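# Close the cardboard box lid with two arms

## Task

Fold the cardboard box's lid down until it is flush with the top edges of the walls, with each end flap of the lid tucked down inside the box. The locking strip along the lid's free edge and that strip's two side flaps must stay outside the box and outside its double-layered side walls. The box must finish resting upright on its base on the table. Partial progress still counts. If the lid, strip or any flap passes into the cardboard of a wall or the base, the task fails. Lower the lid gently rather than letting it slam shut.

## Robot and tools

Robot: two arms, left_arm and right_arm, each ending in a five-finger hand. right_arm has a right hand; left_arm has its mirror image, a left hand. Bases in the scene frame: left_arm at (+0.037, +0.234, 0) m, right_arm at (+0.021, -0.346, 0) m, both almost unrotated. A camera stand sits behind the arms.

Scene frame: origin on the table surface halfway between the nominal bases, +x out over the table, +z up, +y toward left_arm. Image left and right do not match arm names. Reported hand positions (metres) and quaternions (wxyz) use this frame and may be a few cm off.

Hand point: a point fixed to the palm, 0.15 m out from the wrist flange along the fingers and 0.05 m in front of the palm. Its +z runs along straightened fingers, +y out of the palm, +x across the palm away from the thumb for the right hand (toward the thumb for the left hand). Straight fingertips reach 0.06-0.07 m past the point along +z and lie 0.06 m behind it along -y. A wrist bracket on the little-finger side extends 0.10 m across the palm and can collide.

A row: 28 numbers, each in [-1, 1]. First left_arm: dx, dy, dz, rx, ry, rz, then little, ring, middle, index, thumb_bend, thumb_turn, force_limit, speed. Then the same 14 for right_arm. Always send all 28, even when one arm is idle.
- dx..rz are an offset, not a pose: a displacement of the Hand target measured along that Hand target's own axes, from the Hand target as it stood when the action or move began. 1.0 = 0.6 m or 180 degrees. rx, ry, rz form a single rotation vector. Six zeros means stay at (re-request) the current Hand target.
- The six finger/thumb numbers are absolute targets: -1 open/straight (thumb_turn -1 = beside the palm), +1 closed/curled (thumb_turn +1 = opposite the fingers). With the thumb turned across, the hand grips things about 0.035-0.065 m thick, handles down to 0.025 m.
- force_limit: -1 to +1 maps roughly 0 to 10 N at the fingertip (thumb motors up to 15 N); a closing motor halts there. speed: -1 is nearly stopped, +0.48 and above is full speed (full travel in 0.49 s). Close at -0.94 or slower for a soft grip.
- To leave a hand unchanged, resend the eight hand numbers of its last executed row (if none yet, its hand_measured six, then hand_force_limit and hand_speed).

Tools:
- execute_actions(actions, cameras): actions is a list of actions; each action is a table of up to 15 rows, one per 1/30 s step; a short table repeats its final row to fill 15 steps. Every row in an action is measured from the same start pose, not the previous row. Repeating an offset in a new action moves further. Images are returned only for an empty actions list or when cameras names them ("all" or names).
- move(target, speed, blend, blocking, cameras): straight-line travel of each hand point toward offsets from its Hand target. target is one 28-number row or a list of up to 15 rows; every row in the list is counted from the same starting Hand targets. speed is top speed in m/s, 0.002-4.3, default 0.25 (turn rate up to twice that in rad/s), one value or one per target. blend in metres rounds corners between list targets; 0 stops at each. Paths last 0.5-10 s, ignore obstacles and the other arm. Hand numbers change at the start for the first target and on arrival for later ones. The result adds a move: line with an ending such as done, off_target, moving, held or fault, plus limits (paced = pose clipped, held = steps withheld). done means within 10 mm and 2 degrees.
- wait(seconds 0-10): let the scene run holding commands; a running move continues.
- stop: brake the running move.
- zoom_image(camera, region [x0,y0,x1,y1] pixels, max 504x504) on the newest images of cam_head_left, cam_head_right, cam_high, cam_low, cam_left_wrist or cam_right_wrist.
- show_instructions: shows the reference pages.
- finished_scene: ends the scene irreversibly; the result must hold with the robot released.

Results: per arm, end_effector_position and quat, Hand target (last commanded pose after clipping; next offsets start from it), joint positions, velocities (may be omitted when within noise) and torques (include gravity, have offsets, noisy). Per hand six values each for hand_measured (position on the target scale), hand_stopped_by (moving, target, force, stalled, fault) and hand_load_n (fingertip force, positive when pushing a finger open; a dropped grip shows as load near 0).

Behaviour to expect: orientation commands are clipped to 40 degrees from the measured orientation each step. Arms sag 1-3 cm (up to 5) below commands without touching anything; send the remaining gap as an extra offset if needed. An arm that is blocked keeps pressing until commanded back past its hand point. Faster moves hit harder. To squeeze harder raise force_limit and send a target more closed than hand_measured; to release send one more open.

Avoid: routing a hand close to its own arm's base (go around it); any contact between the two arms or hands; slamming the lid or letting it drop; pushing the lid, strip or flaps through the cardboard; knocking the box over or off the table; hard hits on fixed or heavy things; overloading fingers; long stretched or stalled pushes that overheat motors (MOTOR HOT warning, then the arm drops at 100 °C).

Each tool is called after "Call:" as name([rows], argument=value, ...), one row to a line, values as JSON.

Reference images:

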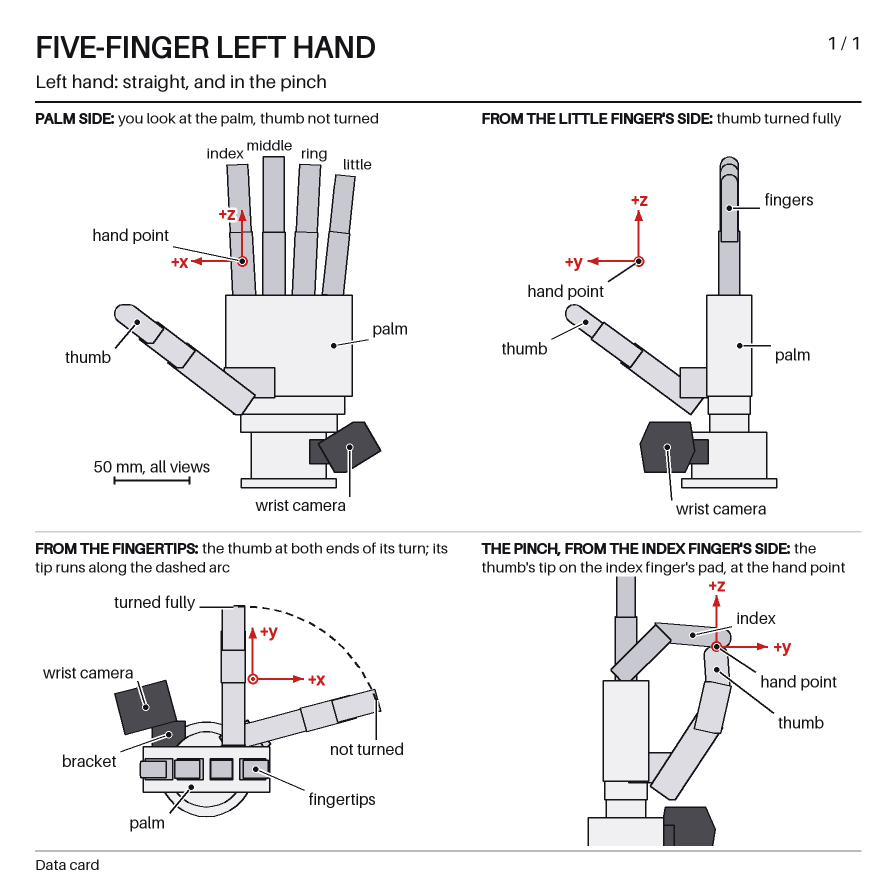

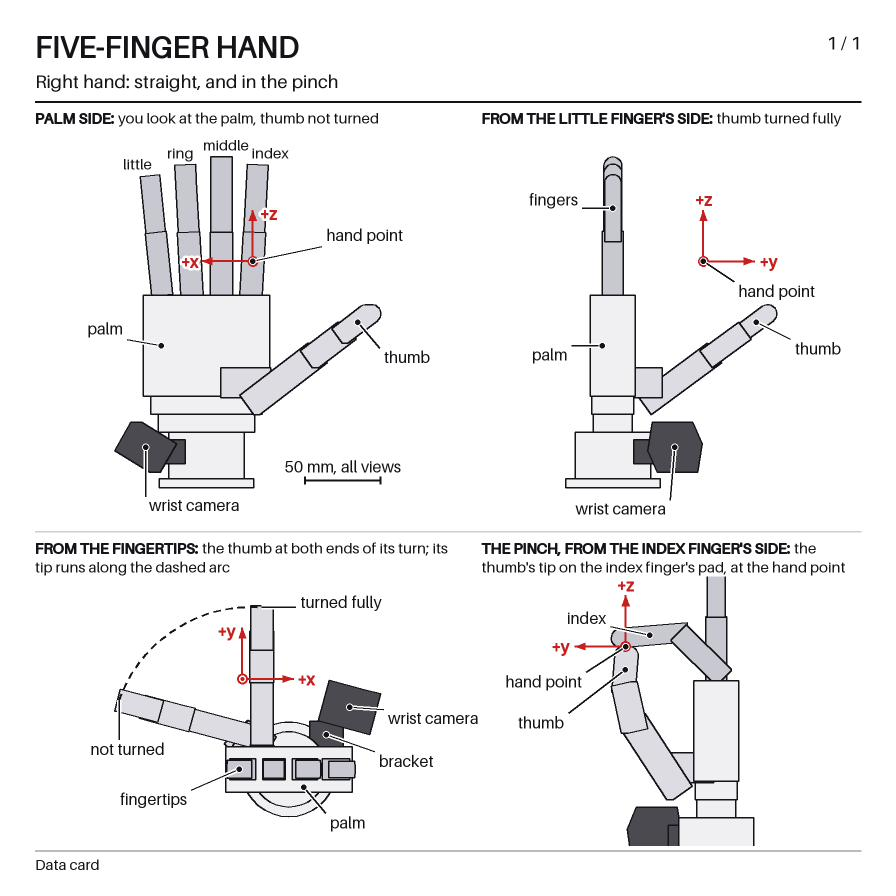

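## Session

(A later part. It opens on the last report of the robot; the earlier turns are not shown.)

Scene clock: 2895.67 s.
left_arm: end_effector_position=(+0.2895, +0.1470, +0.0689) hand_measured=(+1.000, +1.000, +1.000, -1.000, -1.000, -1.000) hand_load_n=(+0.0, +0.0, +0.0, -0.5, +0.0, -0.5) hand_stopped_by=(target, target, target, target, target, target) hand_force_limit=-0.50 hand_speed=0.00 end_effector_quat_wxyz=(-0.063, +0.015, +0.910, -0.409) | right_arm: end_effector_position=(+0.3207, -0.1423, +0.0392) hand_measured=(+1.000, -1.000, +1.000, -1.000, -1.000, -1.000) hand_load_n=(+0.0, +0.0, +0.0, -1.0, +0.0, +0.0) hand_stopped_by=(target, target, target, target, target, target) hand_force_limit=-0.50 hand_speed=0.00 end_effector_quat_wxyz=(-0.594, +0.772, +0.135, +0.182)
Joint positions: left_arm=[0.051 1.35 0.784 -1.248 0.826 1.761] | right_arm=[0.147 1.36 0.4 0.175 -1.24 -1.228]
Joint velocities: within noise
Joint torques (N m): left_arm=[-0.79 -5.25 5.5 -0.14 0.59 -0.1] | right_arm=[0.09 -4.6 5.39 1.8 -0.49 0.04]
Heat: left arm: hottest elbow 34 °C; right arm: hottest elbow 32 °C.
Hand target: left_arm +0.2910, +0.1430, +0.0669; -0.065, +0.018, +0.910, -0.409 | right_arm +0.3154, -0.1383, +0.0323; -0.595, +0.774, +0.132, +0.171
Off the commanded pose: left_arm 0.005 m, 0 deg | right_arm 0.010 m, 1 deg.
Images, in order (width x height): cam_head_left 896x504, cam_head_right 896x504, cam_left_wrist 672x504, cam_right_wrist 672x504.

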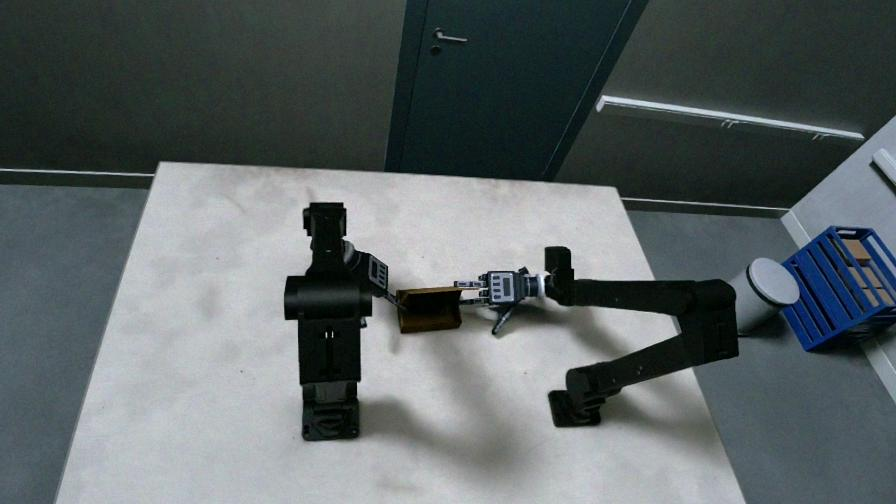

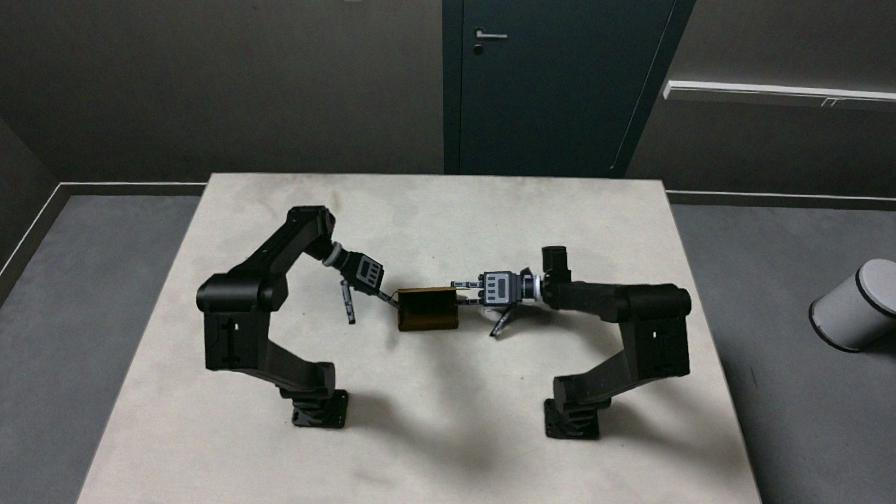

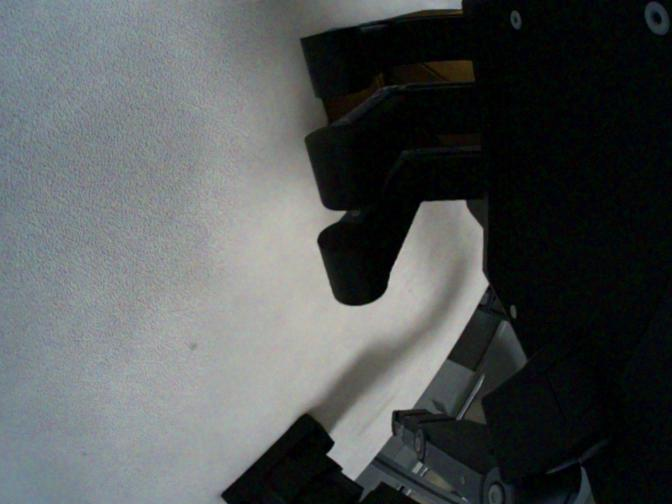

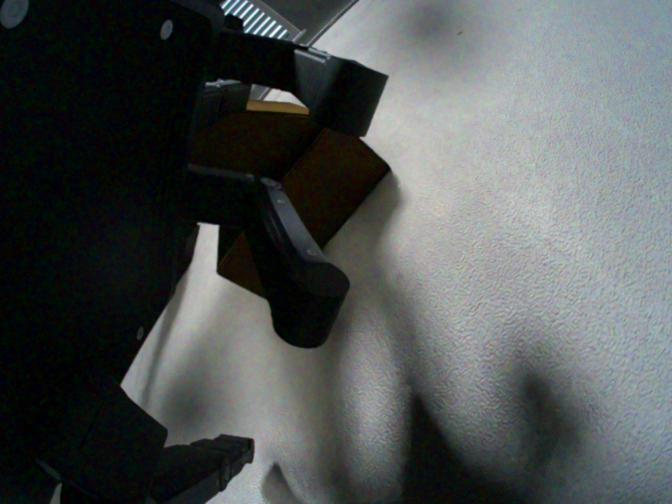

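Call:
move(target=[-0.0045,0.0086,0.0072,0,0,0,1,1,1,-1,-1,-1,-0.5,0,-0.0102,0.0096,0.0026,0,0,0,1,-1,1,-1,-1,-1,-0.5,0], speed=0.04, cameras=["cam_head_left","cam_high","cam_head_right"])

Call:
zoom_image(camera="cam_head_left", region=[375, 260, 485, 342])

Call:
zoom_image(camera="cam_head_right", region=[370, 250, 480, 332])

Call:
zoom_image(camera="cam_high", region=[330, 150, 450, 270])

Scene clock: 2916.27 s.
left_arm: end_effector_position=(+0.2915, +0.1471, +0.0616) hand_measured=(+1.000, +1.000, +1.000, -1.000, -1.000, -1.000) hand_load_n=(+0.5, +0.0, +0.0, -1.0, +0.0, -0.5) hand_stopped_by=(target, target, target, target, target, target) hand_force_limit=-0.50 hand_speed=0.00 end_effector_quat_wxyz=(-0.063, +0.015, +0.910, -0.409) | right_arm: end_effector_position=(+0.3193, -0.1419, +0.0328) hand_measured=(+1.000, -1.000, +1.000, -1.000, -1.000, -1.000) hand_load_n=(+0.0, +0.0, +0.0, -0.5, -0.5, -0.5) hand_stopped_by=(target, target, target, target, target, target) hand_force_limit=-0.50 hand_speed=0.00 end_effector_quat_wxyz=(-0.594, +0.771, +0.137, +0.184)
Joint positions: left_arm=[0.051 1.368 0.778 -1.224 0.826 1.761] | right_arm=[0.149 1.382 0.387 0.219 -1.24 -1.226]
Joint torques (N m): left_arm=[-0.67 -5.3 5.55 -0.14 0.63 -0.1] | right_arm=[0.21 -4.48 4.93 1.72 -0.44 0.02]
Heat: left arm: hottest elbow 33 °C; right arm: hottest elbow 32 °C.
Hand target: left_arm +0.2929, +0.1430, +0.0599; -0.066, +0.017, +0.910, -0.409 | right_arm +0.3123, -0.1383, +0.0243; -0.595, +0.774, +0.132, +0.171
Off the commanded pose: left_arm 0.005 m, 0 deg | right_arm 0.012 m, 2 deg.
move: off_target (right_arm)
Images, in order (width x height): cam_head_left 896x504, cam_head_right 896x504, cam_high 896x504.

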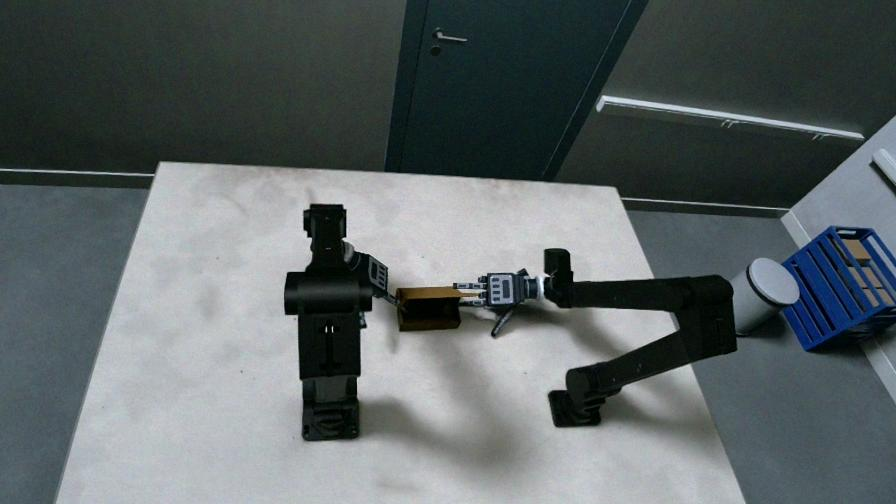

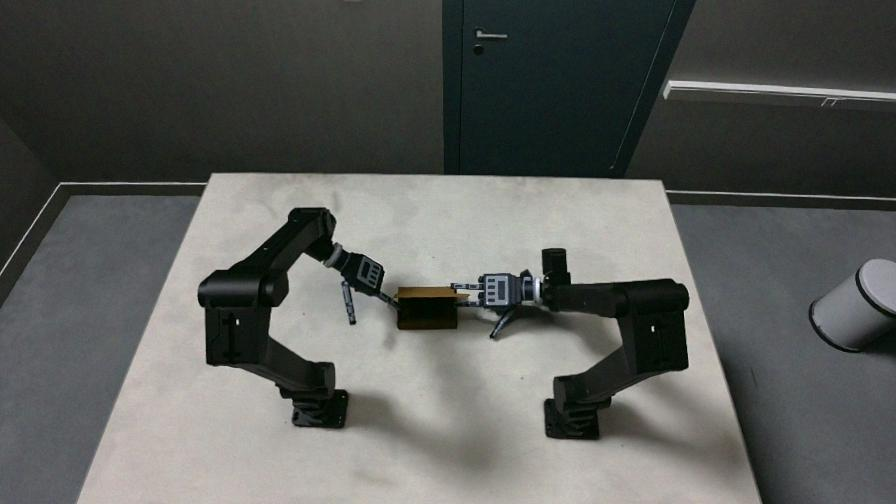

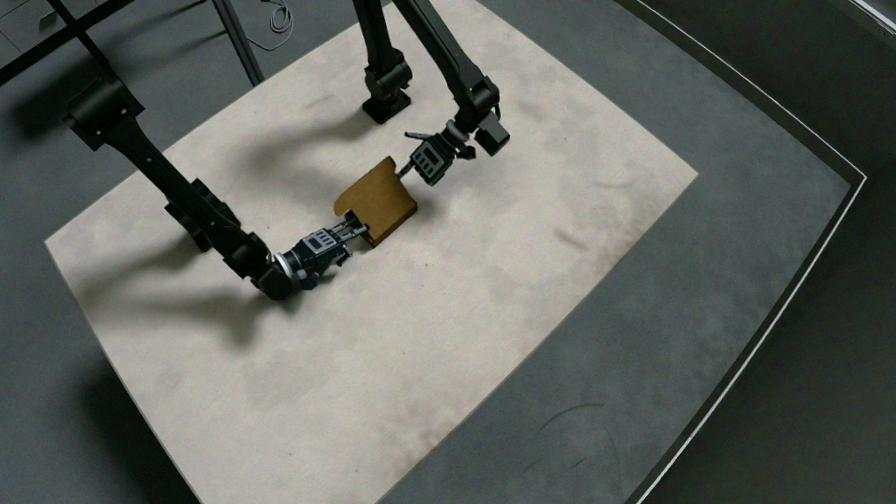

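Scaled by 4.582 from the camera's 896x504 image, which has a finer 1280x720 frame.

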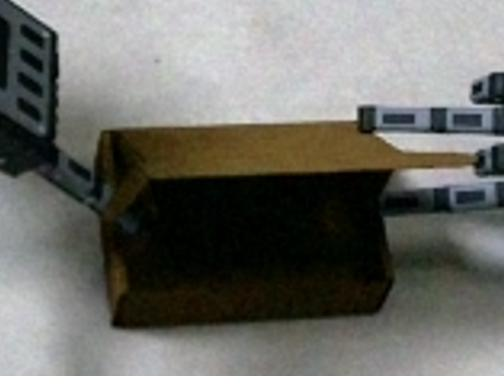

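Scaled by 4.582 from the camera's 896x504 image, which has a finer 1280x720 frame.

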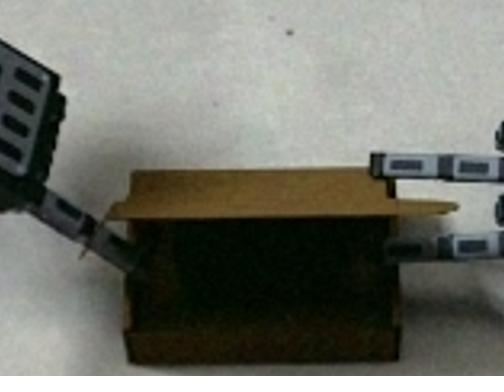

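Scaled by 4.200 from the camera's 896x504 image, which has a finer 1280x720 frame.

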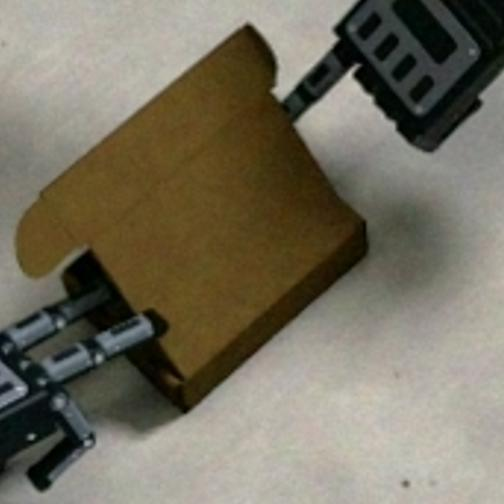

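Call:
move(target=[-0.0044,0.0074,0.0061,0,0,0,1,1,1,-1,-1,-1,-0.5,0,-0.008,0.0089,0.0024,0,0,0,1,-1,1,-1,-1,-1,-0.5,0], speed=0.04, cameras=["cam_head_left","cam_high","cam_head_right"])

Call:
zoom_image(camera="cam_head_left", region=[375, 260, 485, 342])

Call:
zoom_image(camera="cam_head_right", region=[370, 250, 480, 332])

Call:
zoom_image(camera="cam_high", region=[330, 150, 450, 270])

Scene clock: 2954.63 s.
left_arm: end_effector_position=(+0.2944, +0.1472, +0.0563) hand_measured=(+1.000, +1.000, +1.000, -1.000, -1.000, -1.000) hand_load_n=(+0.0, +0.0, +0.0, -0.5, +0.0, +0.0) hand_stopped_by=(target, target, target, target, target, target) hand_force_limit=-0.50 hand_speed=0.00 end_effector_quat_wxyz=(-0.061, +0.016, +0.910, -0.409) | right_arm: end_effector_position=(+0.3191, -0.1414, +0.0290) hand_measured=(+1.000, -1.000, +1.000, -1.000, -1.000, -1.000) hand_load_n=(+0.5, +0.0, +0.0, -0.5, +0.0, +0.0) hand_stopped_by=(target, target, target, target, target, target) hand_force_limit=-0.50 hand_speed=0.00 end_effector_quat_wxyz=(-0.595, +0.770, +0.136, +0.184)
Joint positions: left_arm=[0.051 1.382 0.777 -1.205 0.826 1.761] | right_arm=[0.149 1.402 0.381 0.255 -1.242 -1.212]
Joint torques (N m): left_arm=[-1.03 -5.25 5.33 -0.08 0.61 -0.08] | right_arm=[0.15 -4.01 4.33 1.73 -0.35 -0.09]
Heat: left arm: hottest elbow 33 °C; right arm: hottest elbow 32 °C.
Hand target: left_arm +0.2951, +0.1430, +0.0540; -0.065, +0.018, +0.910, -0.409 | right_arm +0.3104, -0.1382, +0.0174; -0.595, +0.774, +0.133, +0.171
Off the commanded pose: left_arm 0.005 m, 1 deg | right_arm 0.015 m, 2 deg.
move: off_target (right_arm)
Images, in order (width x height): cam_head_left 896x504, cam_head_right 896x504, cam_high 896x504.

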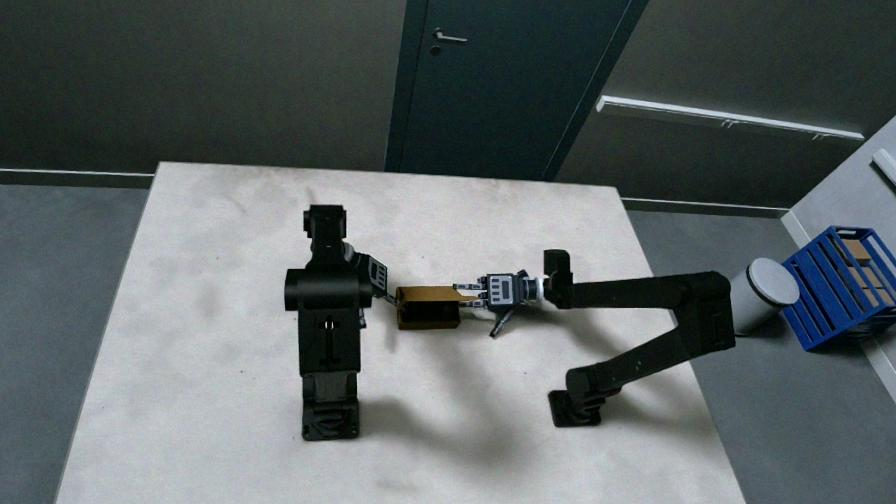

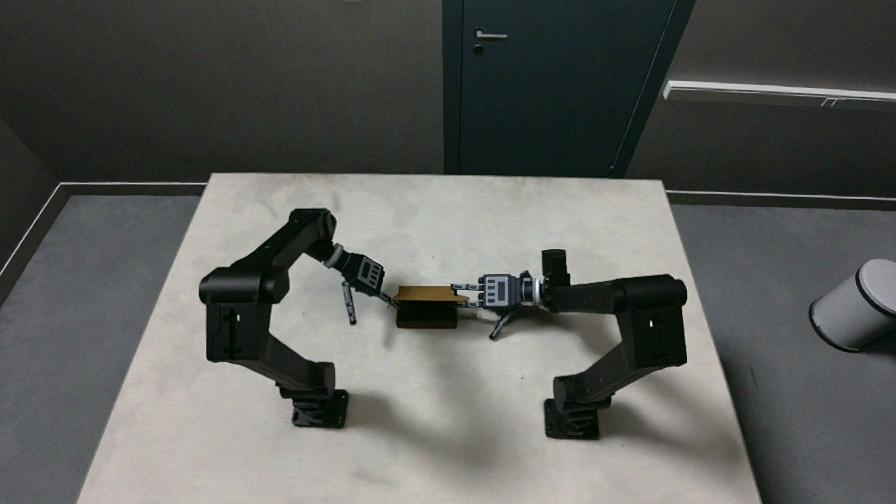

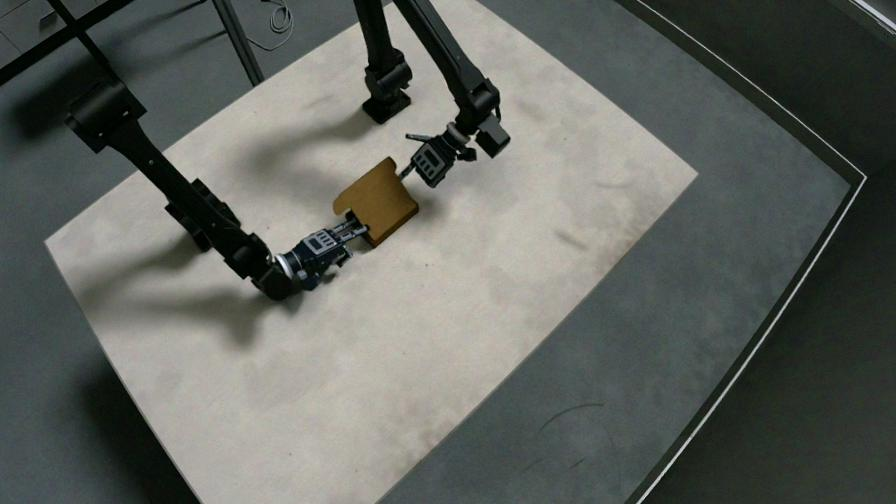

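Scaled by 4.582 from the camera's 896x504 image, which has a finer 1280x720 frame.

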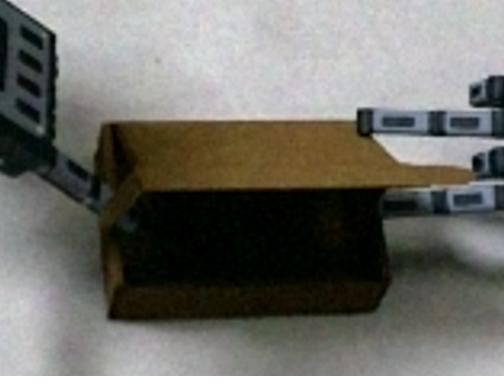

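Scaled by 4.582 from the camera's 896x504 image, which has a finer 1280x720 frame.

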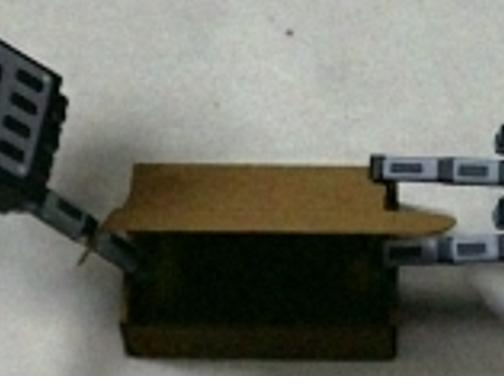

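Scaled by 4.200 from the camera's 896x504 image, which has a finer 1280x720 frame.

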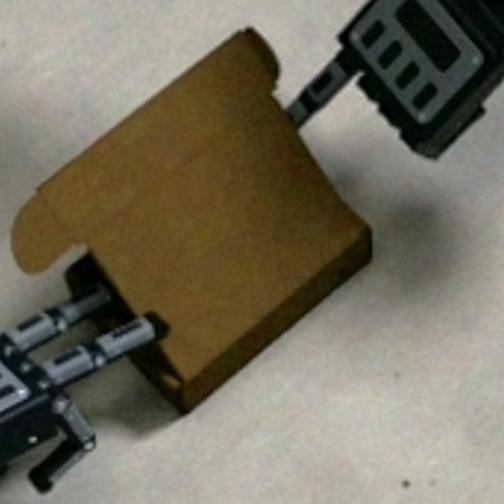

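Call:
move(target=[0,0,-0.0833,0,0,0,1,1,1,-1,-1,-1,-0.5,0,0,0,0,0,0,0,1,-1,1,-1,-1,-1,-0.5,0], speed=0.04, cameras=["cam_head_left","cam_high","cam_head_right"])

Call:
zoom_image(camera="cam_head_left", region=[375, 260, 485, 342])

Call:
zoom_image(camera="cam_head_right", region=[370, 250, 480, 332])

Call:
zoom_image(camera="cam_high", region=[330, 150, 450, 270])

Scene clock: 3006.77 s.
left_arm: end_effector_position=(+0.2859, +0.1743, +0.0784) hand_measured=(+1.000, +1.000, +1.000, -1.000, -1.000, -1.000) hand_load_n=(+0.0, +0.0, +0.0, +0.0, +0.0, +0.0) hand_stopped_by=(target, target, target, target, target, target) hand_force_limit=-0.50 hand_speed=0.00 end_effector_quat_wxyz=(-0.080, +0.013, +0.908, -0.410) | right_arm: end_effector_position=(+0.3186, -0.1413, +0.0285) hand_measured=(+1.000, -1.000, +1.000, -1.000, -1.000, -1.000) hand_load_n=(+0.0, +0.0, +0.0, +0.0, -0.5, +0.0) hand_stopped_by=(target, target, target, target, target, target) hand_force_limit=-0.50 hand_speed=0.00 end_effector_quat_wxyz=(-0.596, +0.771, +0.134, +0.182)
Joint positions: left_arm=[0.136 1.382 0.828 -1.391 0.797 1.893] | right_arm=[0.15 1.403 0.381 0.256 -1.242 -1.209]
Joint torques (N m): left_arm=[1.38 -5.71 8.06 -1.16 0.39 0.14] | right_arm=[0.15 -4.01 4.29 1.76 -0.35 -0.11]
Heat: left arm: hottest elbow 32 °C; right arm: hottest elbow 31 °C.
Hand target: left_arm +0.3017, +0.1801, +0.0869; -0.065, +0.018, +0.910, -0.409 | right_arm +0.3103, -0.1382, +0.0173; -0.595, +0.774, +0.132, +0.171
Off the commanded pose: left_arm 0.019 m, 2 deg | right_arm 0.014 m, 1 deg.
move: off_target (left_arm, right_arm)
Images, in order (width x height): cam_head_left 896x504, cam_head_right 896x504, cam_high 896x504.

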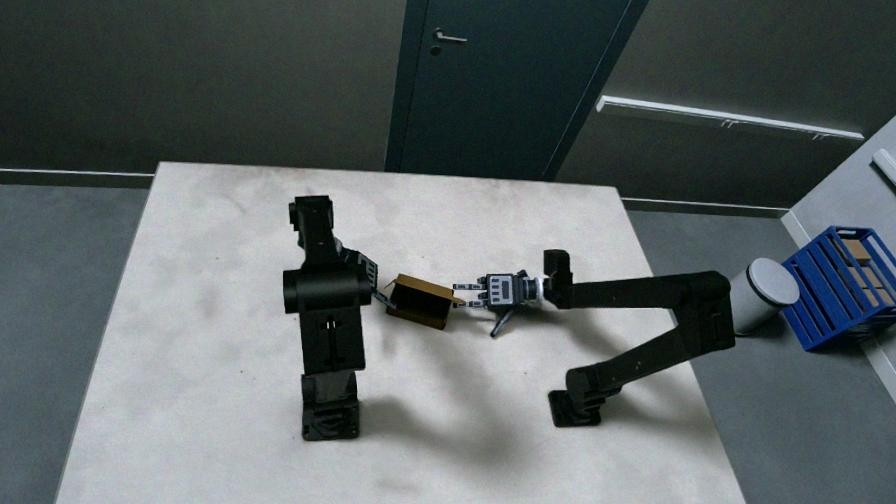

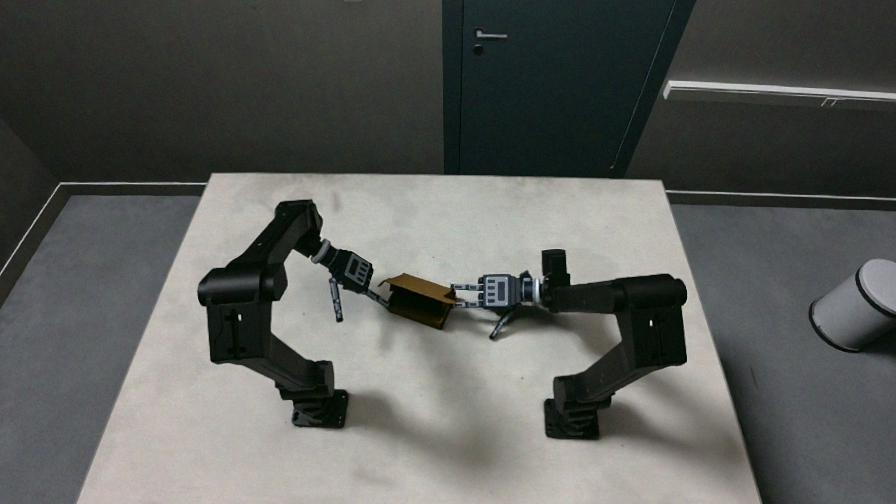

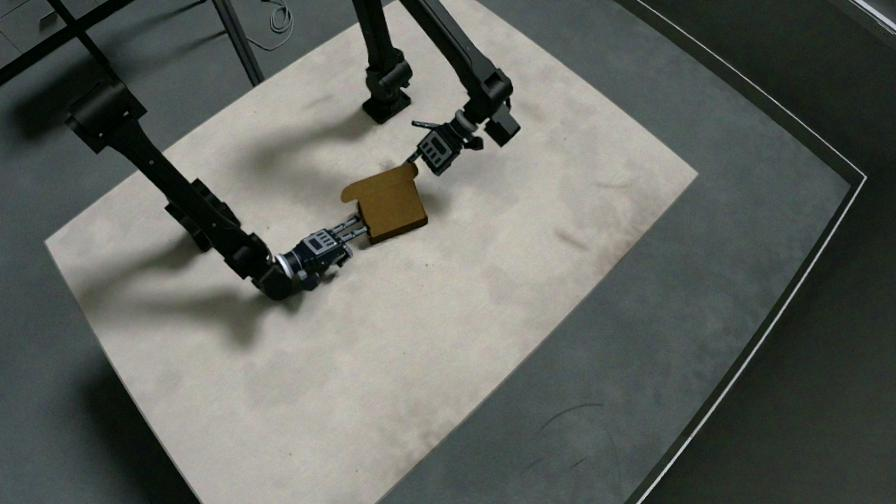

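Scaled by 4.582 from the camera's 896x504 image, which has a finer 1280x720 frame.

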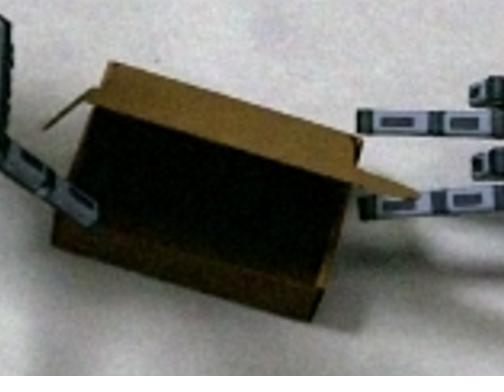

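Scaled by 4.582 from the camera's 896x504 image, which has a finer 1280x720 frame.

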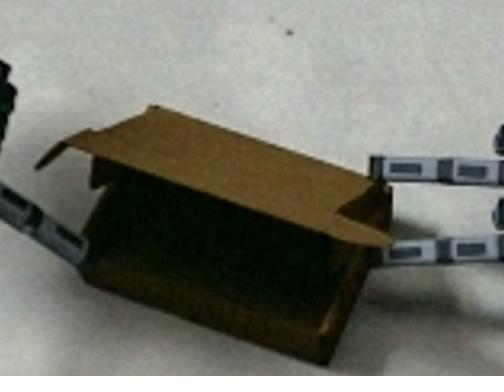

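Scaled by 4.200 from the camera's 896x504 image, which has a finer 1280x720 frame.

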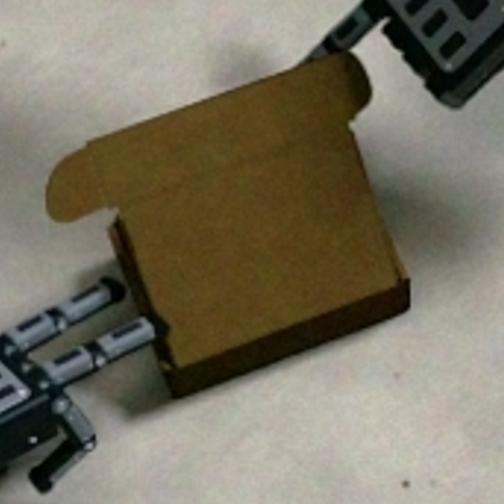

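Call:
zoom_image(camera="cam_head_right", region=[375, 268, 420, 313])

Call:
zoom_image(camera="cam_head_right", region=[430, 280, 475, 325])

Call:
zoom_image(camera="cam_high", region=[350, 195, 390, 245])

Call:
zoom_image(camera="cam_high", region=[400, 165, 440, 230])

Call:
zoom_image(camera="cam_head_left", region=[380, 268, 425, 313])

Scaled by 11.200 from the camera's 896x504 image, which has a finer 1280x720 frame.

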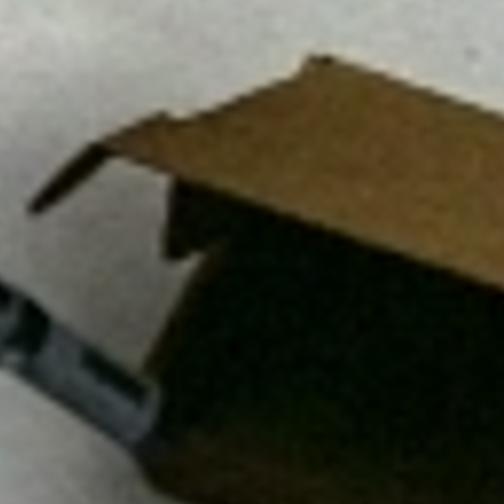

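Scaled by 11.200 from the camera's 896x504 image, which has a finer 1280x720 frame.

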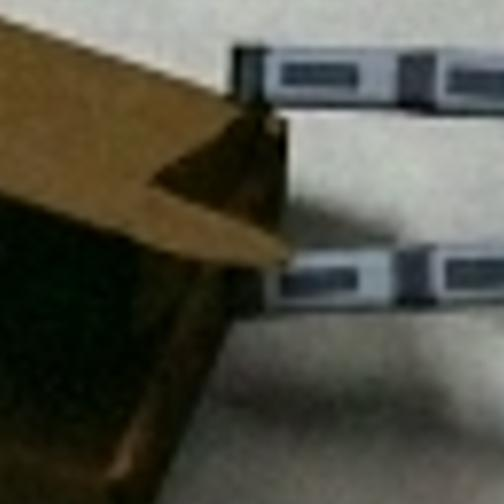

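Scaled by 10.080 from the camera's 896x504 image, which has a finer 1280x720 frame.

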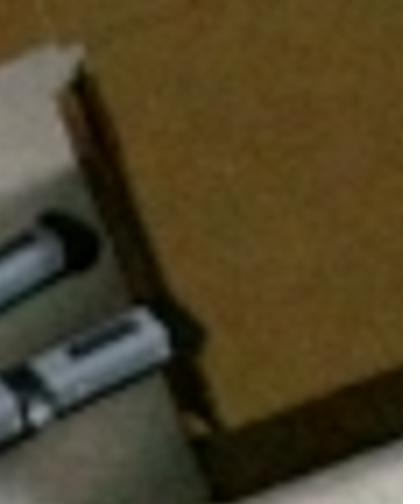

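Scaled by 7.754 from the camera's 896x504 image, which has a finer 1280x720 frame.

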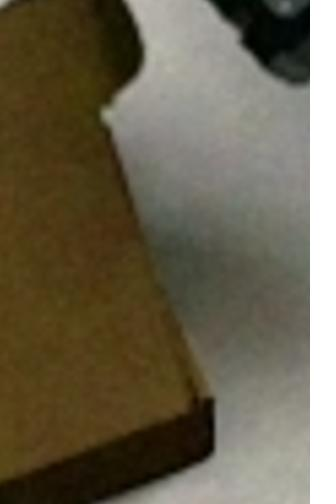

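Scaled by 11.200 from the camera's 896x504 image, which has a finer 1280x720 frame.

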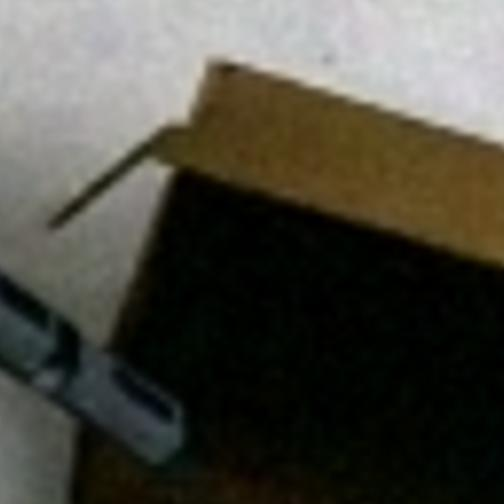

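Call:
execute_actions(actions=[], cameras=["all"])

Scene clock: 3053.30 s.
left_arm: end_effector_position=(+0.2860, +0.1743, +0.0784) hand_measured=(+1.000, +1.000, +1.000, -1.000, -1.000, -1.000) hand_load_n=(+0.0, +0.0, +0.0, +0.0, +0.0, -0.5) hand_stopped_by=(target, target, target, target, target, target) hand_force_limit=-0.50 hand_speed=0.00 end_effector_quat_wxyz=(-0.080, +0.013, +0.908, -0.410) | right_arm: end_effector_position=(+0.3186, -0.1413, +0.0285) hand_measured=(+1.000, -1.000, +1.000, -1.000, -1.000, -1.000) hand_load_n=(+0.0, +0.0, +0.0, +0.0, +0.0, +0.0) hand_stopped_by=(target, target, target, target, target, target) hand_force_limit=-0.50 hand_speed=0.00 end_effector_quat_wxyz=(-0.596, +0.771, +0.134, +0.182)
Joint positions: left_arm=[0.136 1.382 0.828 -1.391 0.797 1.894] | right_arm=[0.15 1.403 0.381 0.256 -1.242 -1.209]
Joint velocities: within noise
Joint torques (N m): left_arm=[1.2 -5.54 8.03 -1.11 0.4 0.12] | right_arm=[0.21 -4.25 4.33 1.77 -0.35 -0.1]
Heat: left arm: hottest elbow 36 °C; right arm: hottest elbow 31 °C.
Hand target: left_arm +0.3017, +0.1801, +0.0869; -0.065, +0.018, +0.910, -0.409 | right_arm +0.3103, -0.1382, +0.0173; -0.595, +0.774, +0.132, +0.171
Off the commanded pose: left_arm 0.019 m, 2 deg | right_arm 0.014 m, 1 deg.

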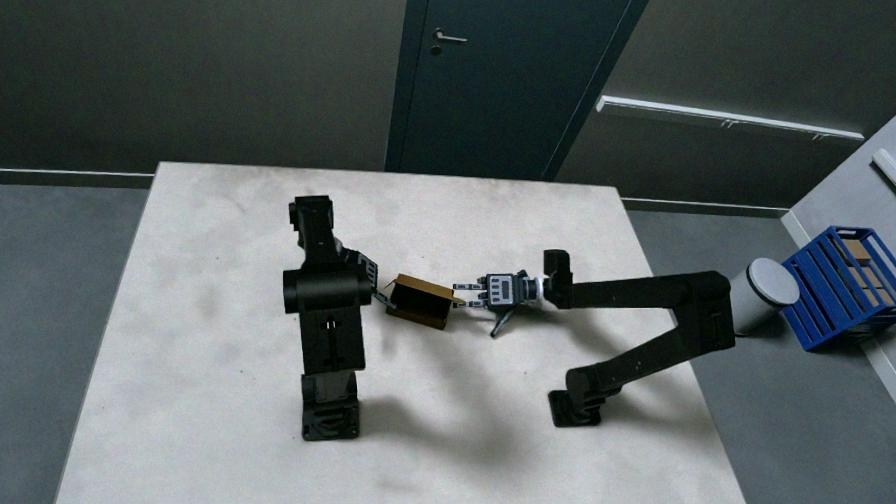

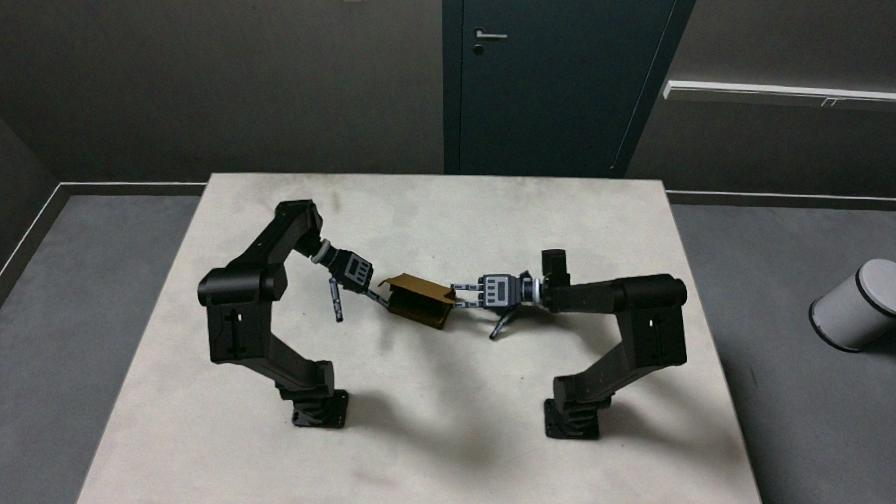

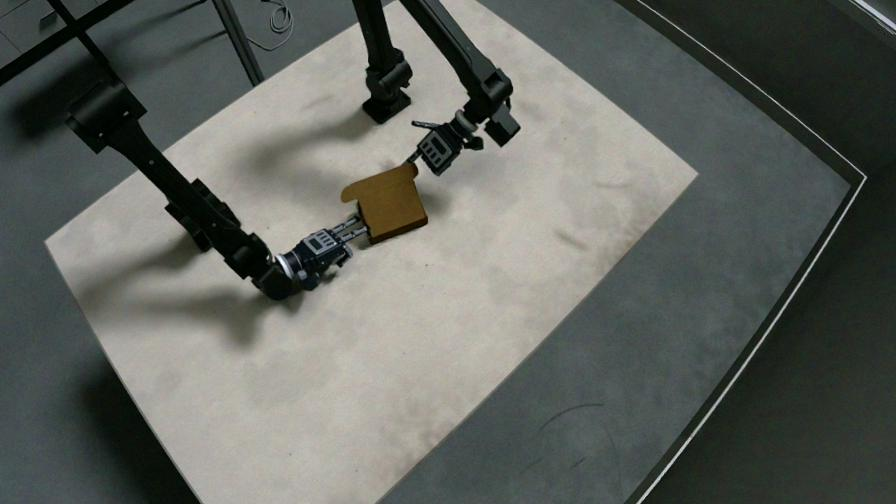

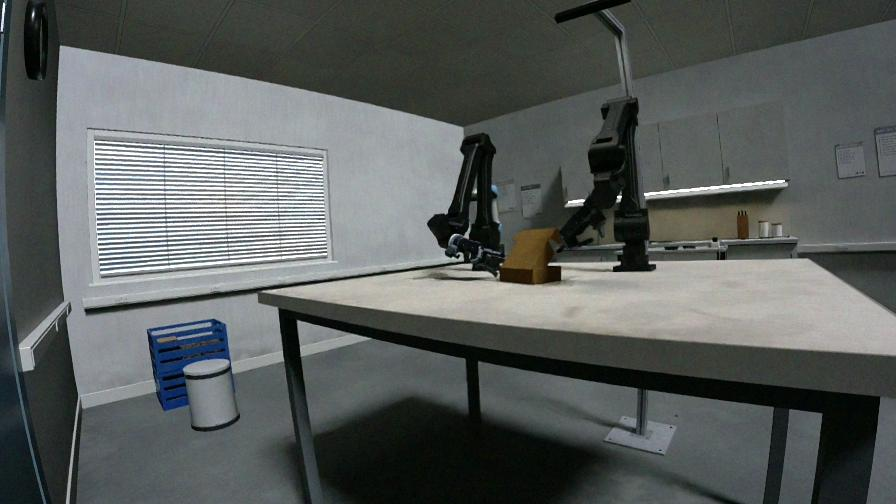

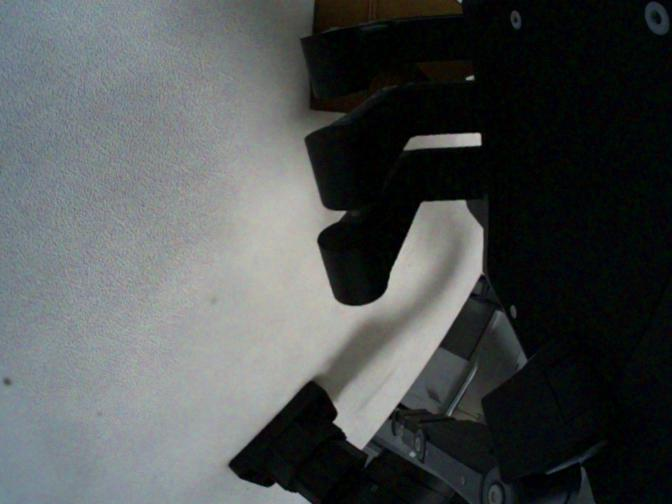

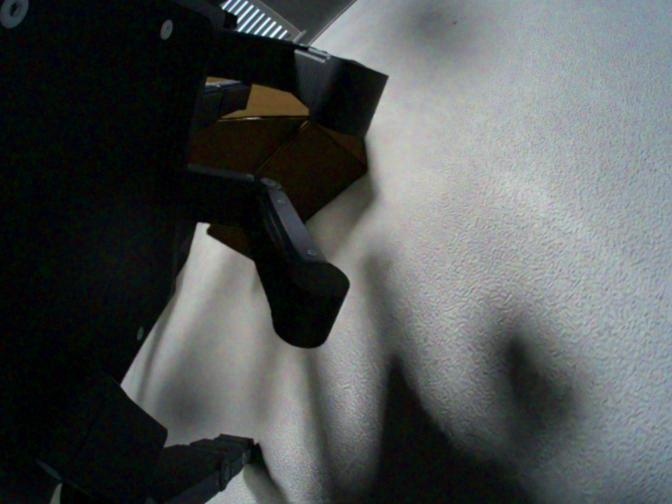

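Call:
zoom_image(camera="cam_head_right", region=[370, 260, 470, 335])

Call:
zoom_image(camera="cam_head_left", region=[370, 260, 470, 335])

Call:
zoom_image(camera="cam_low", region=[470, 210, 590, 300])

Call:
zoom_image(camera="cam_right_wrist", region=[180, 60, 400, 260])

Call:
zoom_image(camera="cam_high", region=[320, 140, 460, 260])

Scaled by 5.040 from the camera's 896x504 image, which has a finer 1280x720 frame.

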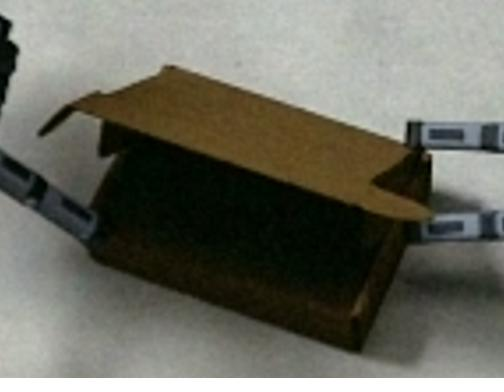

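Scaled by 5.040 from the camera's 896x504 image, which has a finer 1280x720 frame.

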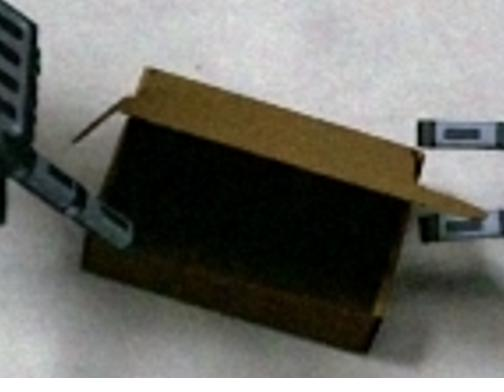

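Scaled by 4.200 from the camera's 896x504 image, which has a finer 1280x720 frame.

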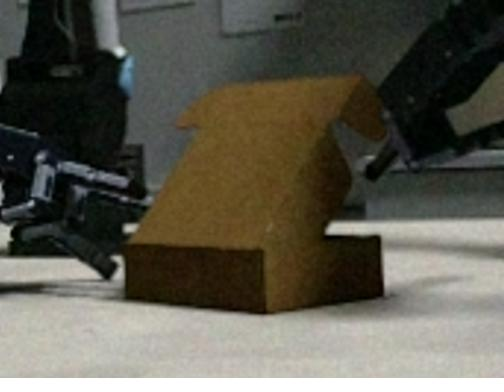

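Scaled by 2.291 from the camera's 672x504 image, which has a finer 960x720 frame.

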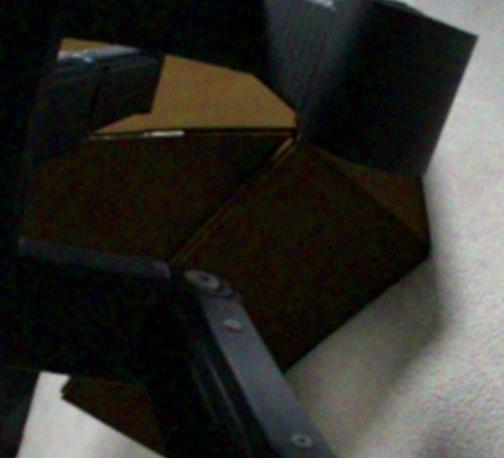

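Scaled by 3.600 from the camera's 896x504 image, which has a finer 1280x720 frame.

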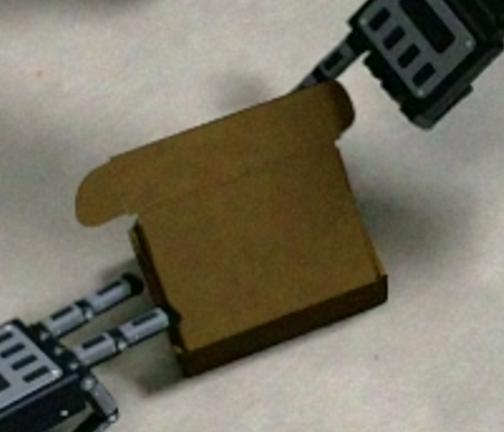

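Call:
zoom_image(camera="cam_low", region=[525, 220, 570, 290])

Call:
zoom_image(camera="cam_head_right", region=[375, 265, 415, 320])

Call:
zoom_image(camera="cam_high", region=[405, 160, 435, 230])

Scaled by 7.200 from the camera's 896x504 image, which has a finer 1280x720 frame.

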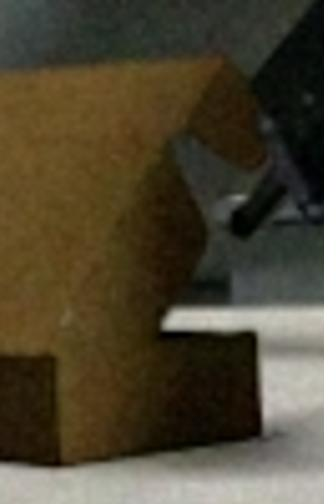

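Scaled by 9.164 from the camera's 896x504 image, which has a finer 1280x720 frame.

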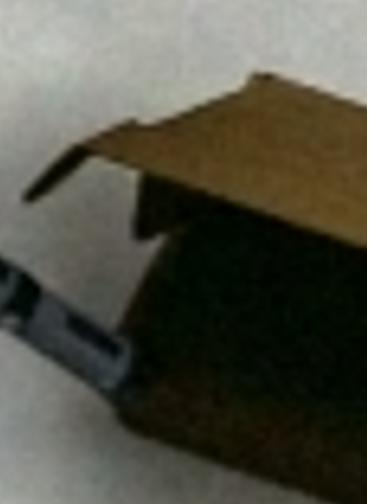

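Scaled by 7.200 from the camera's 896x504 image, which has a finer 1280x720 frame.

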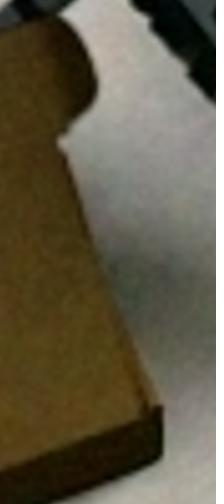

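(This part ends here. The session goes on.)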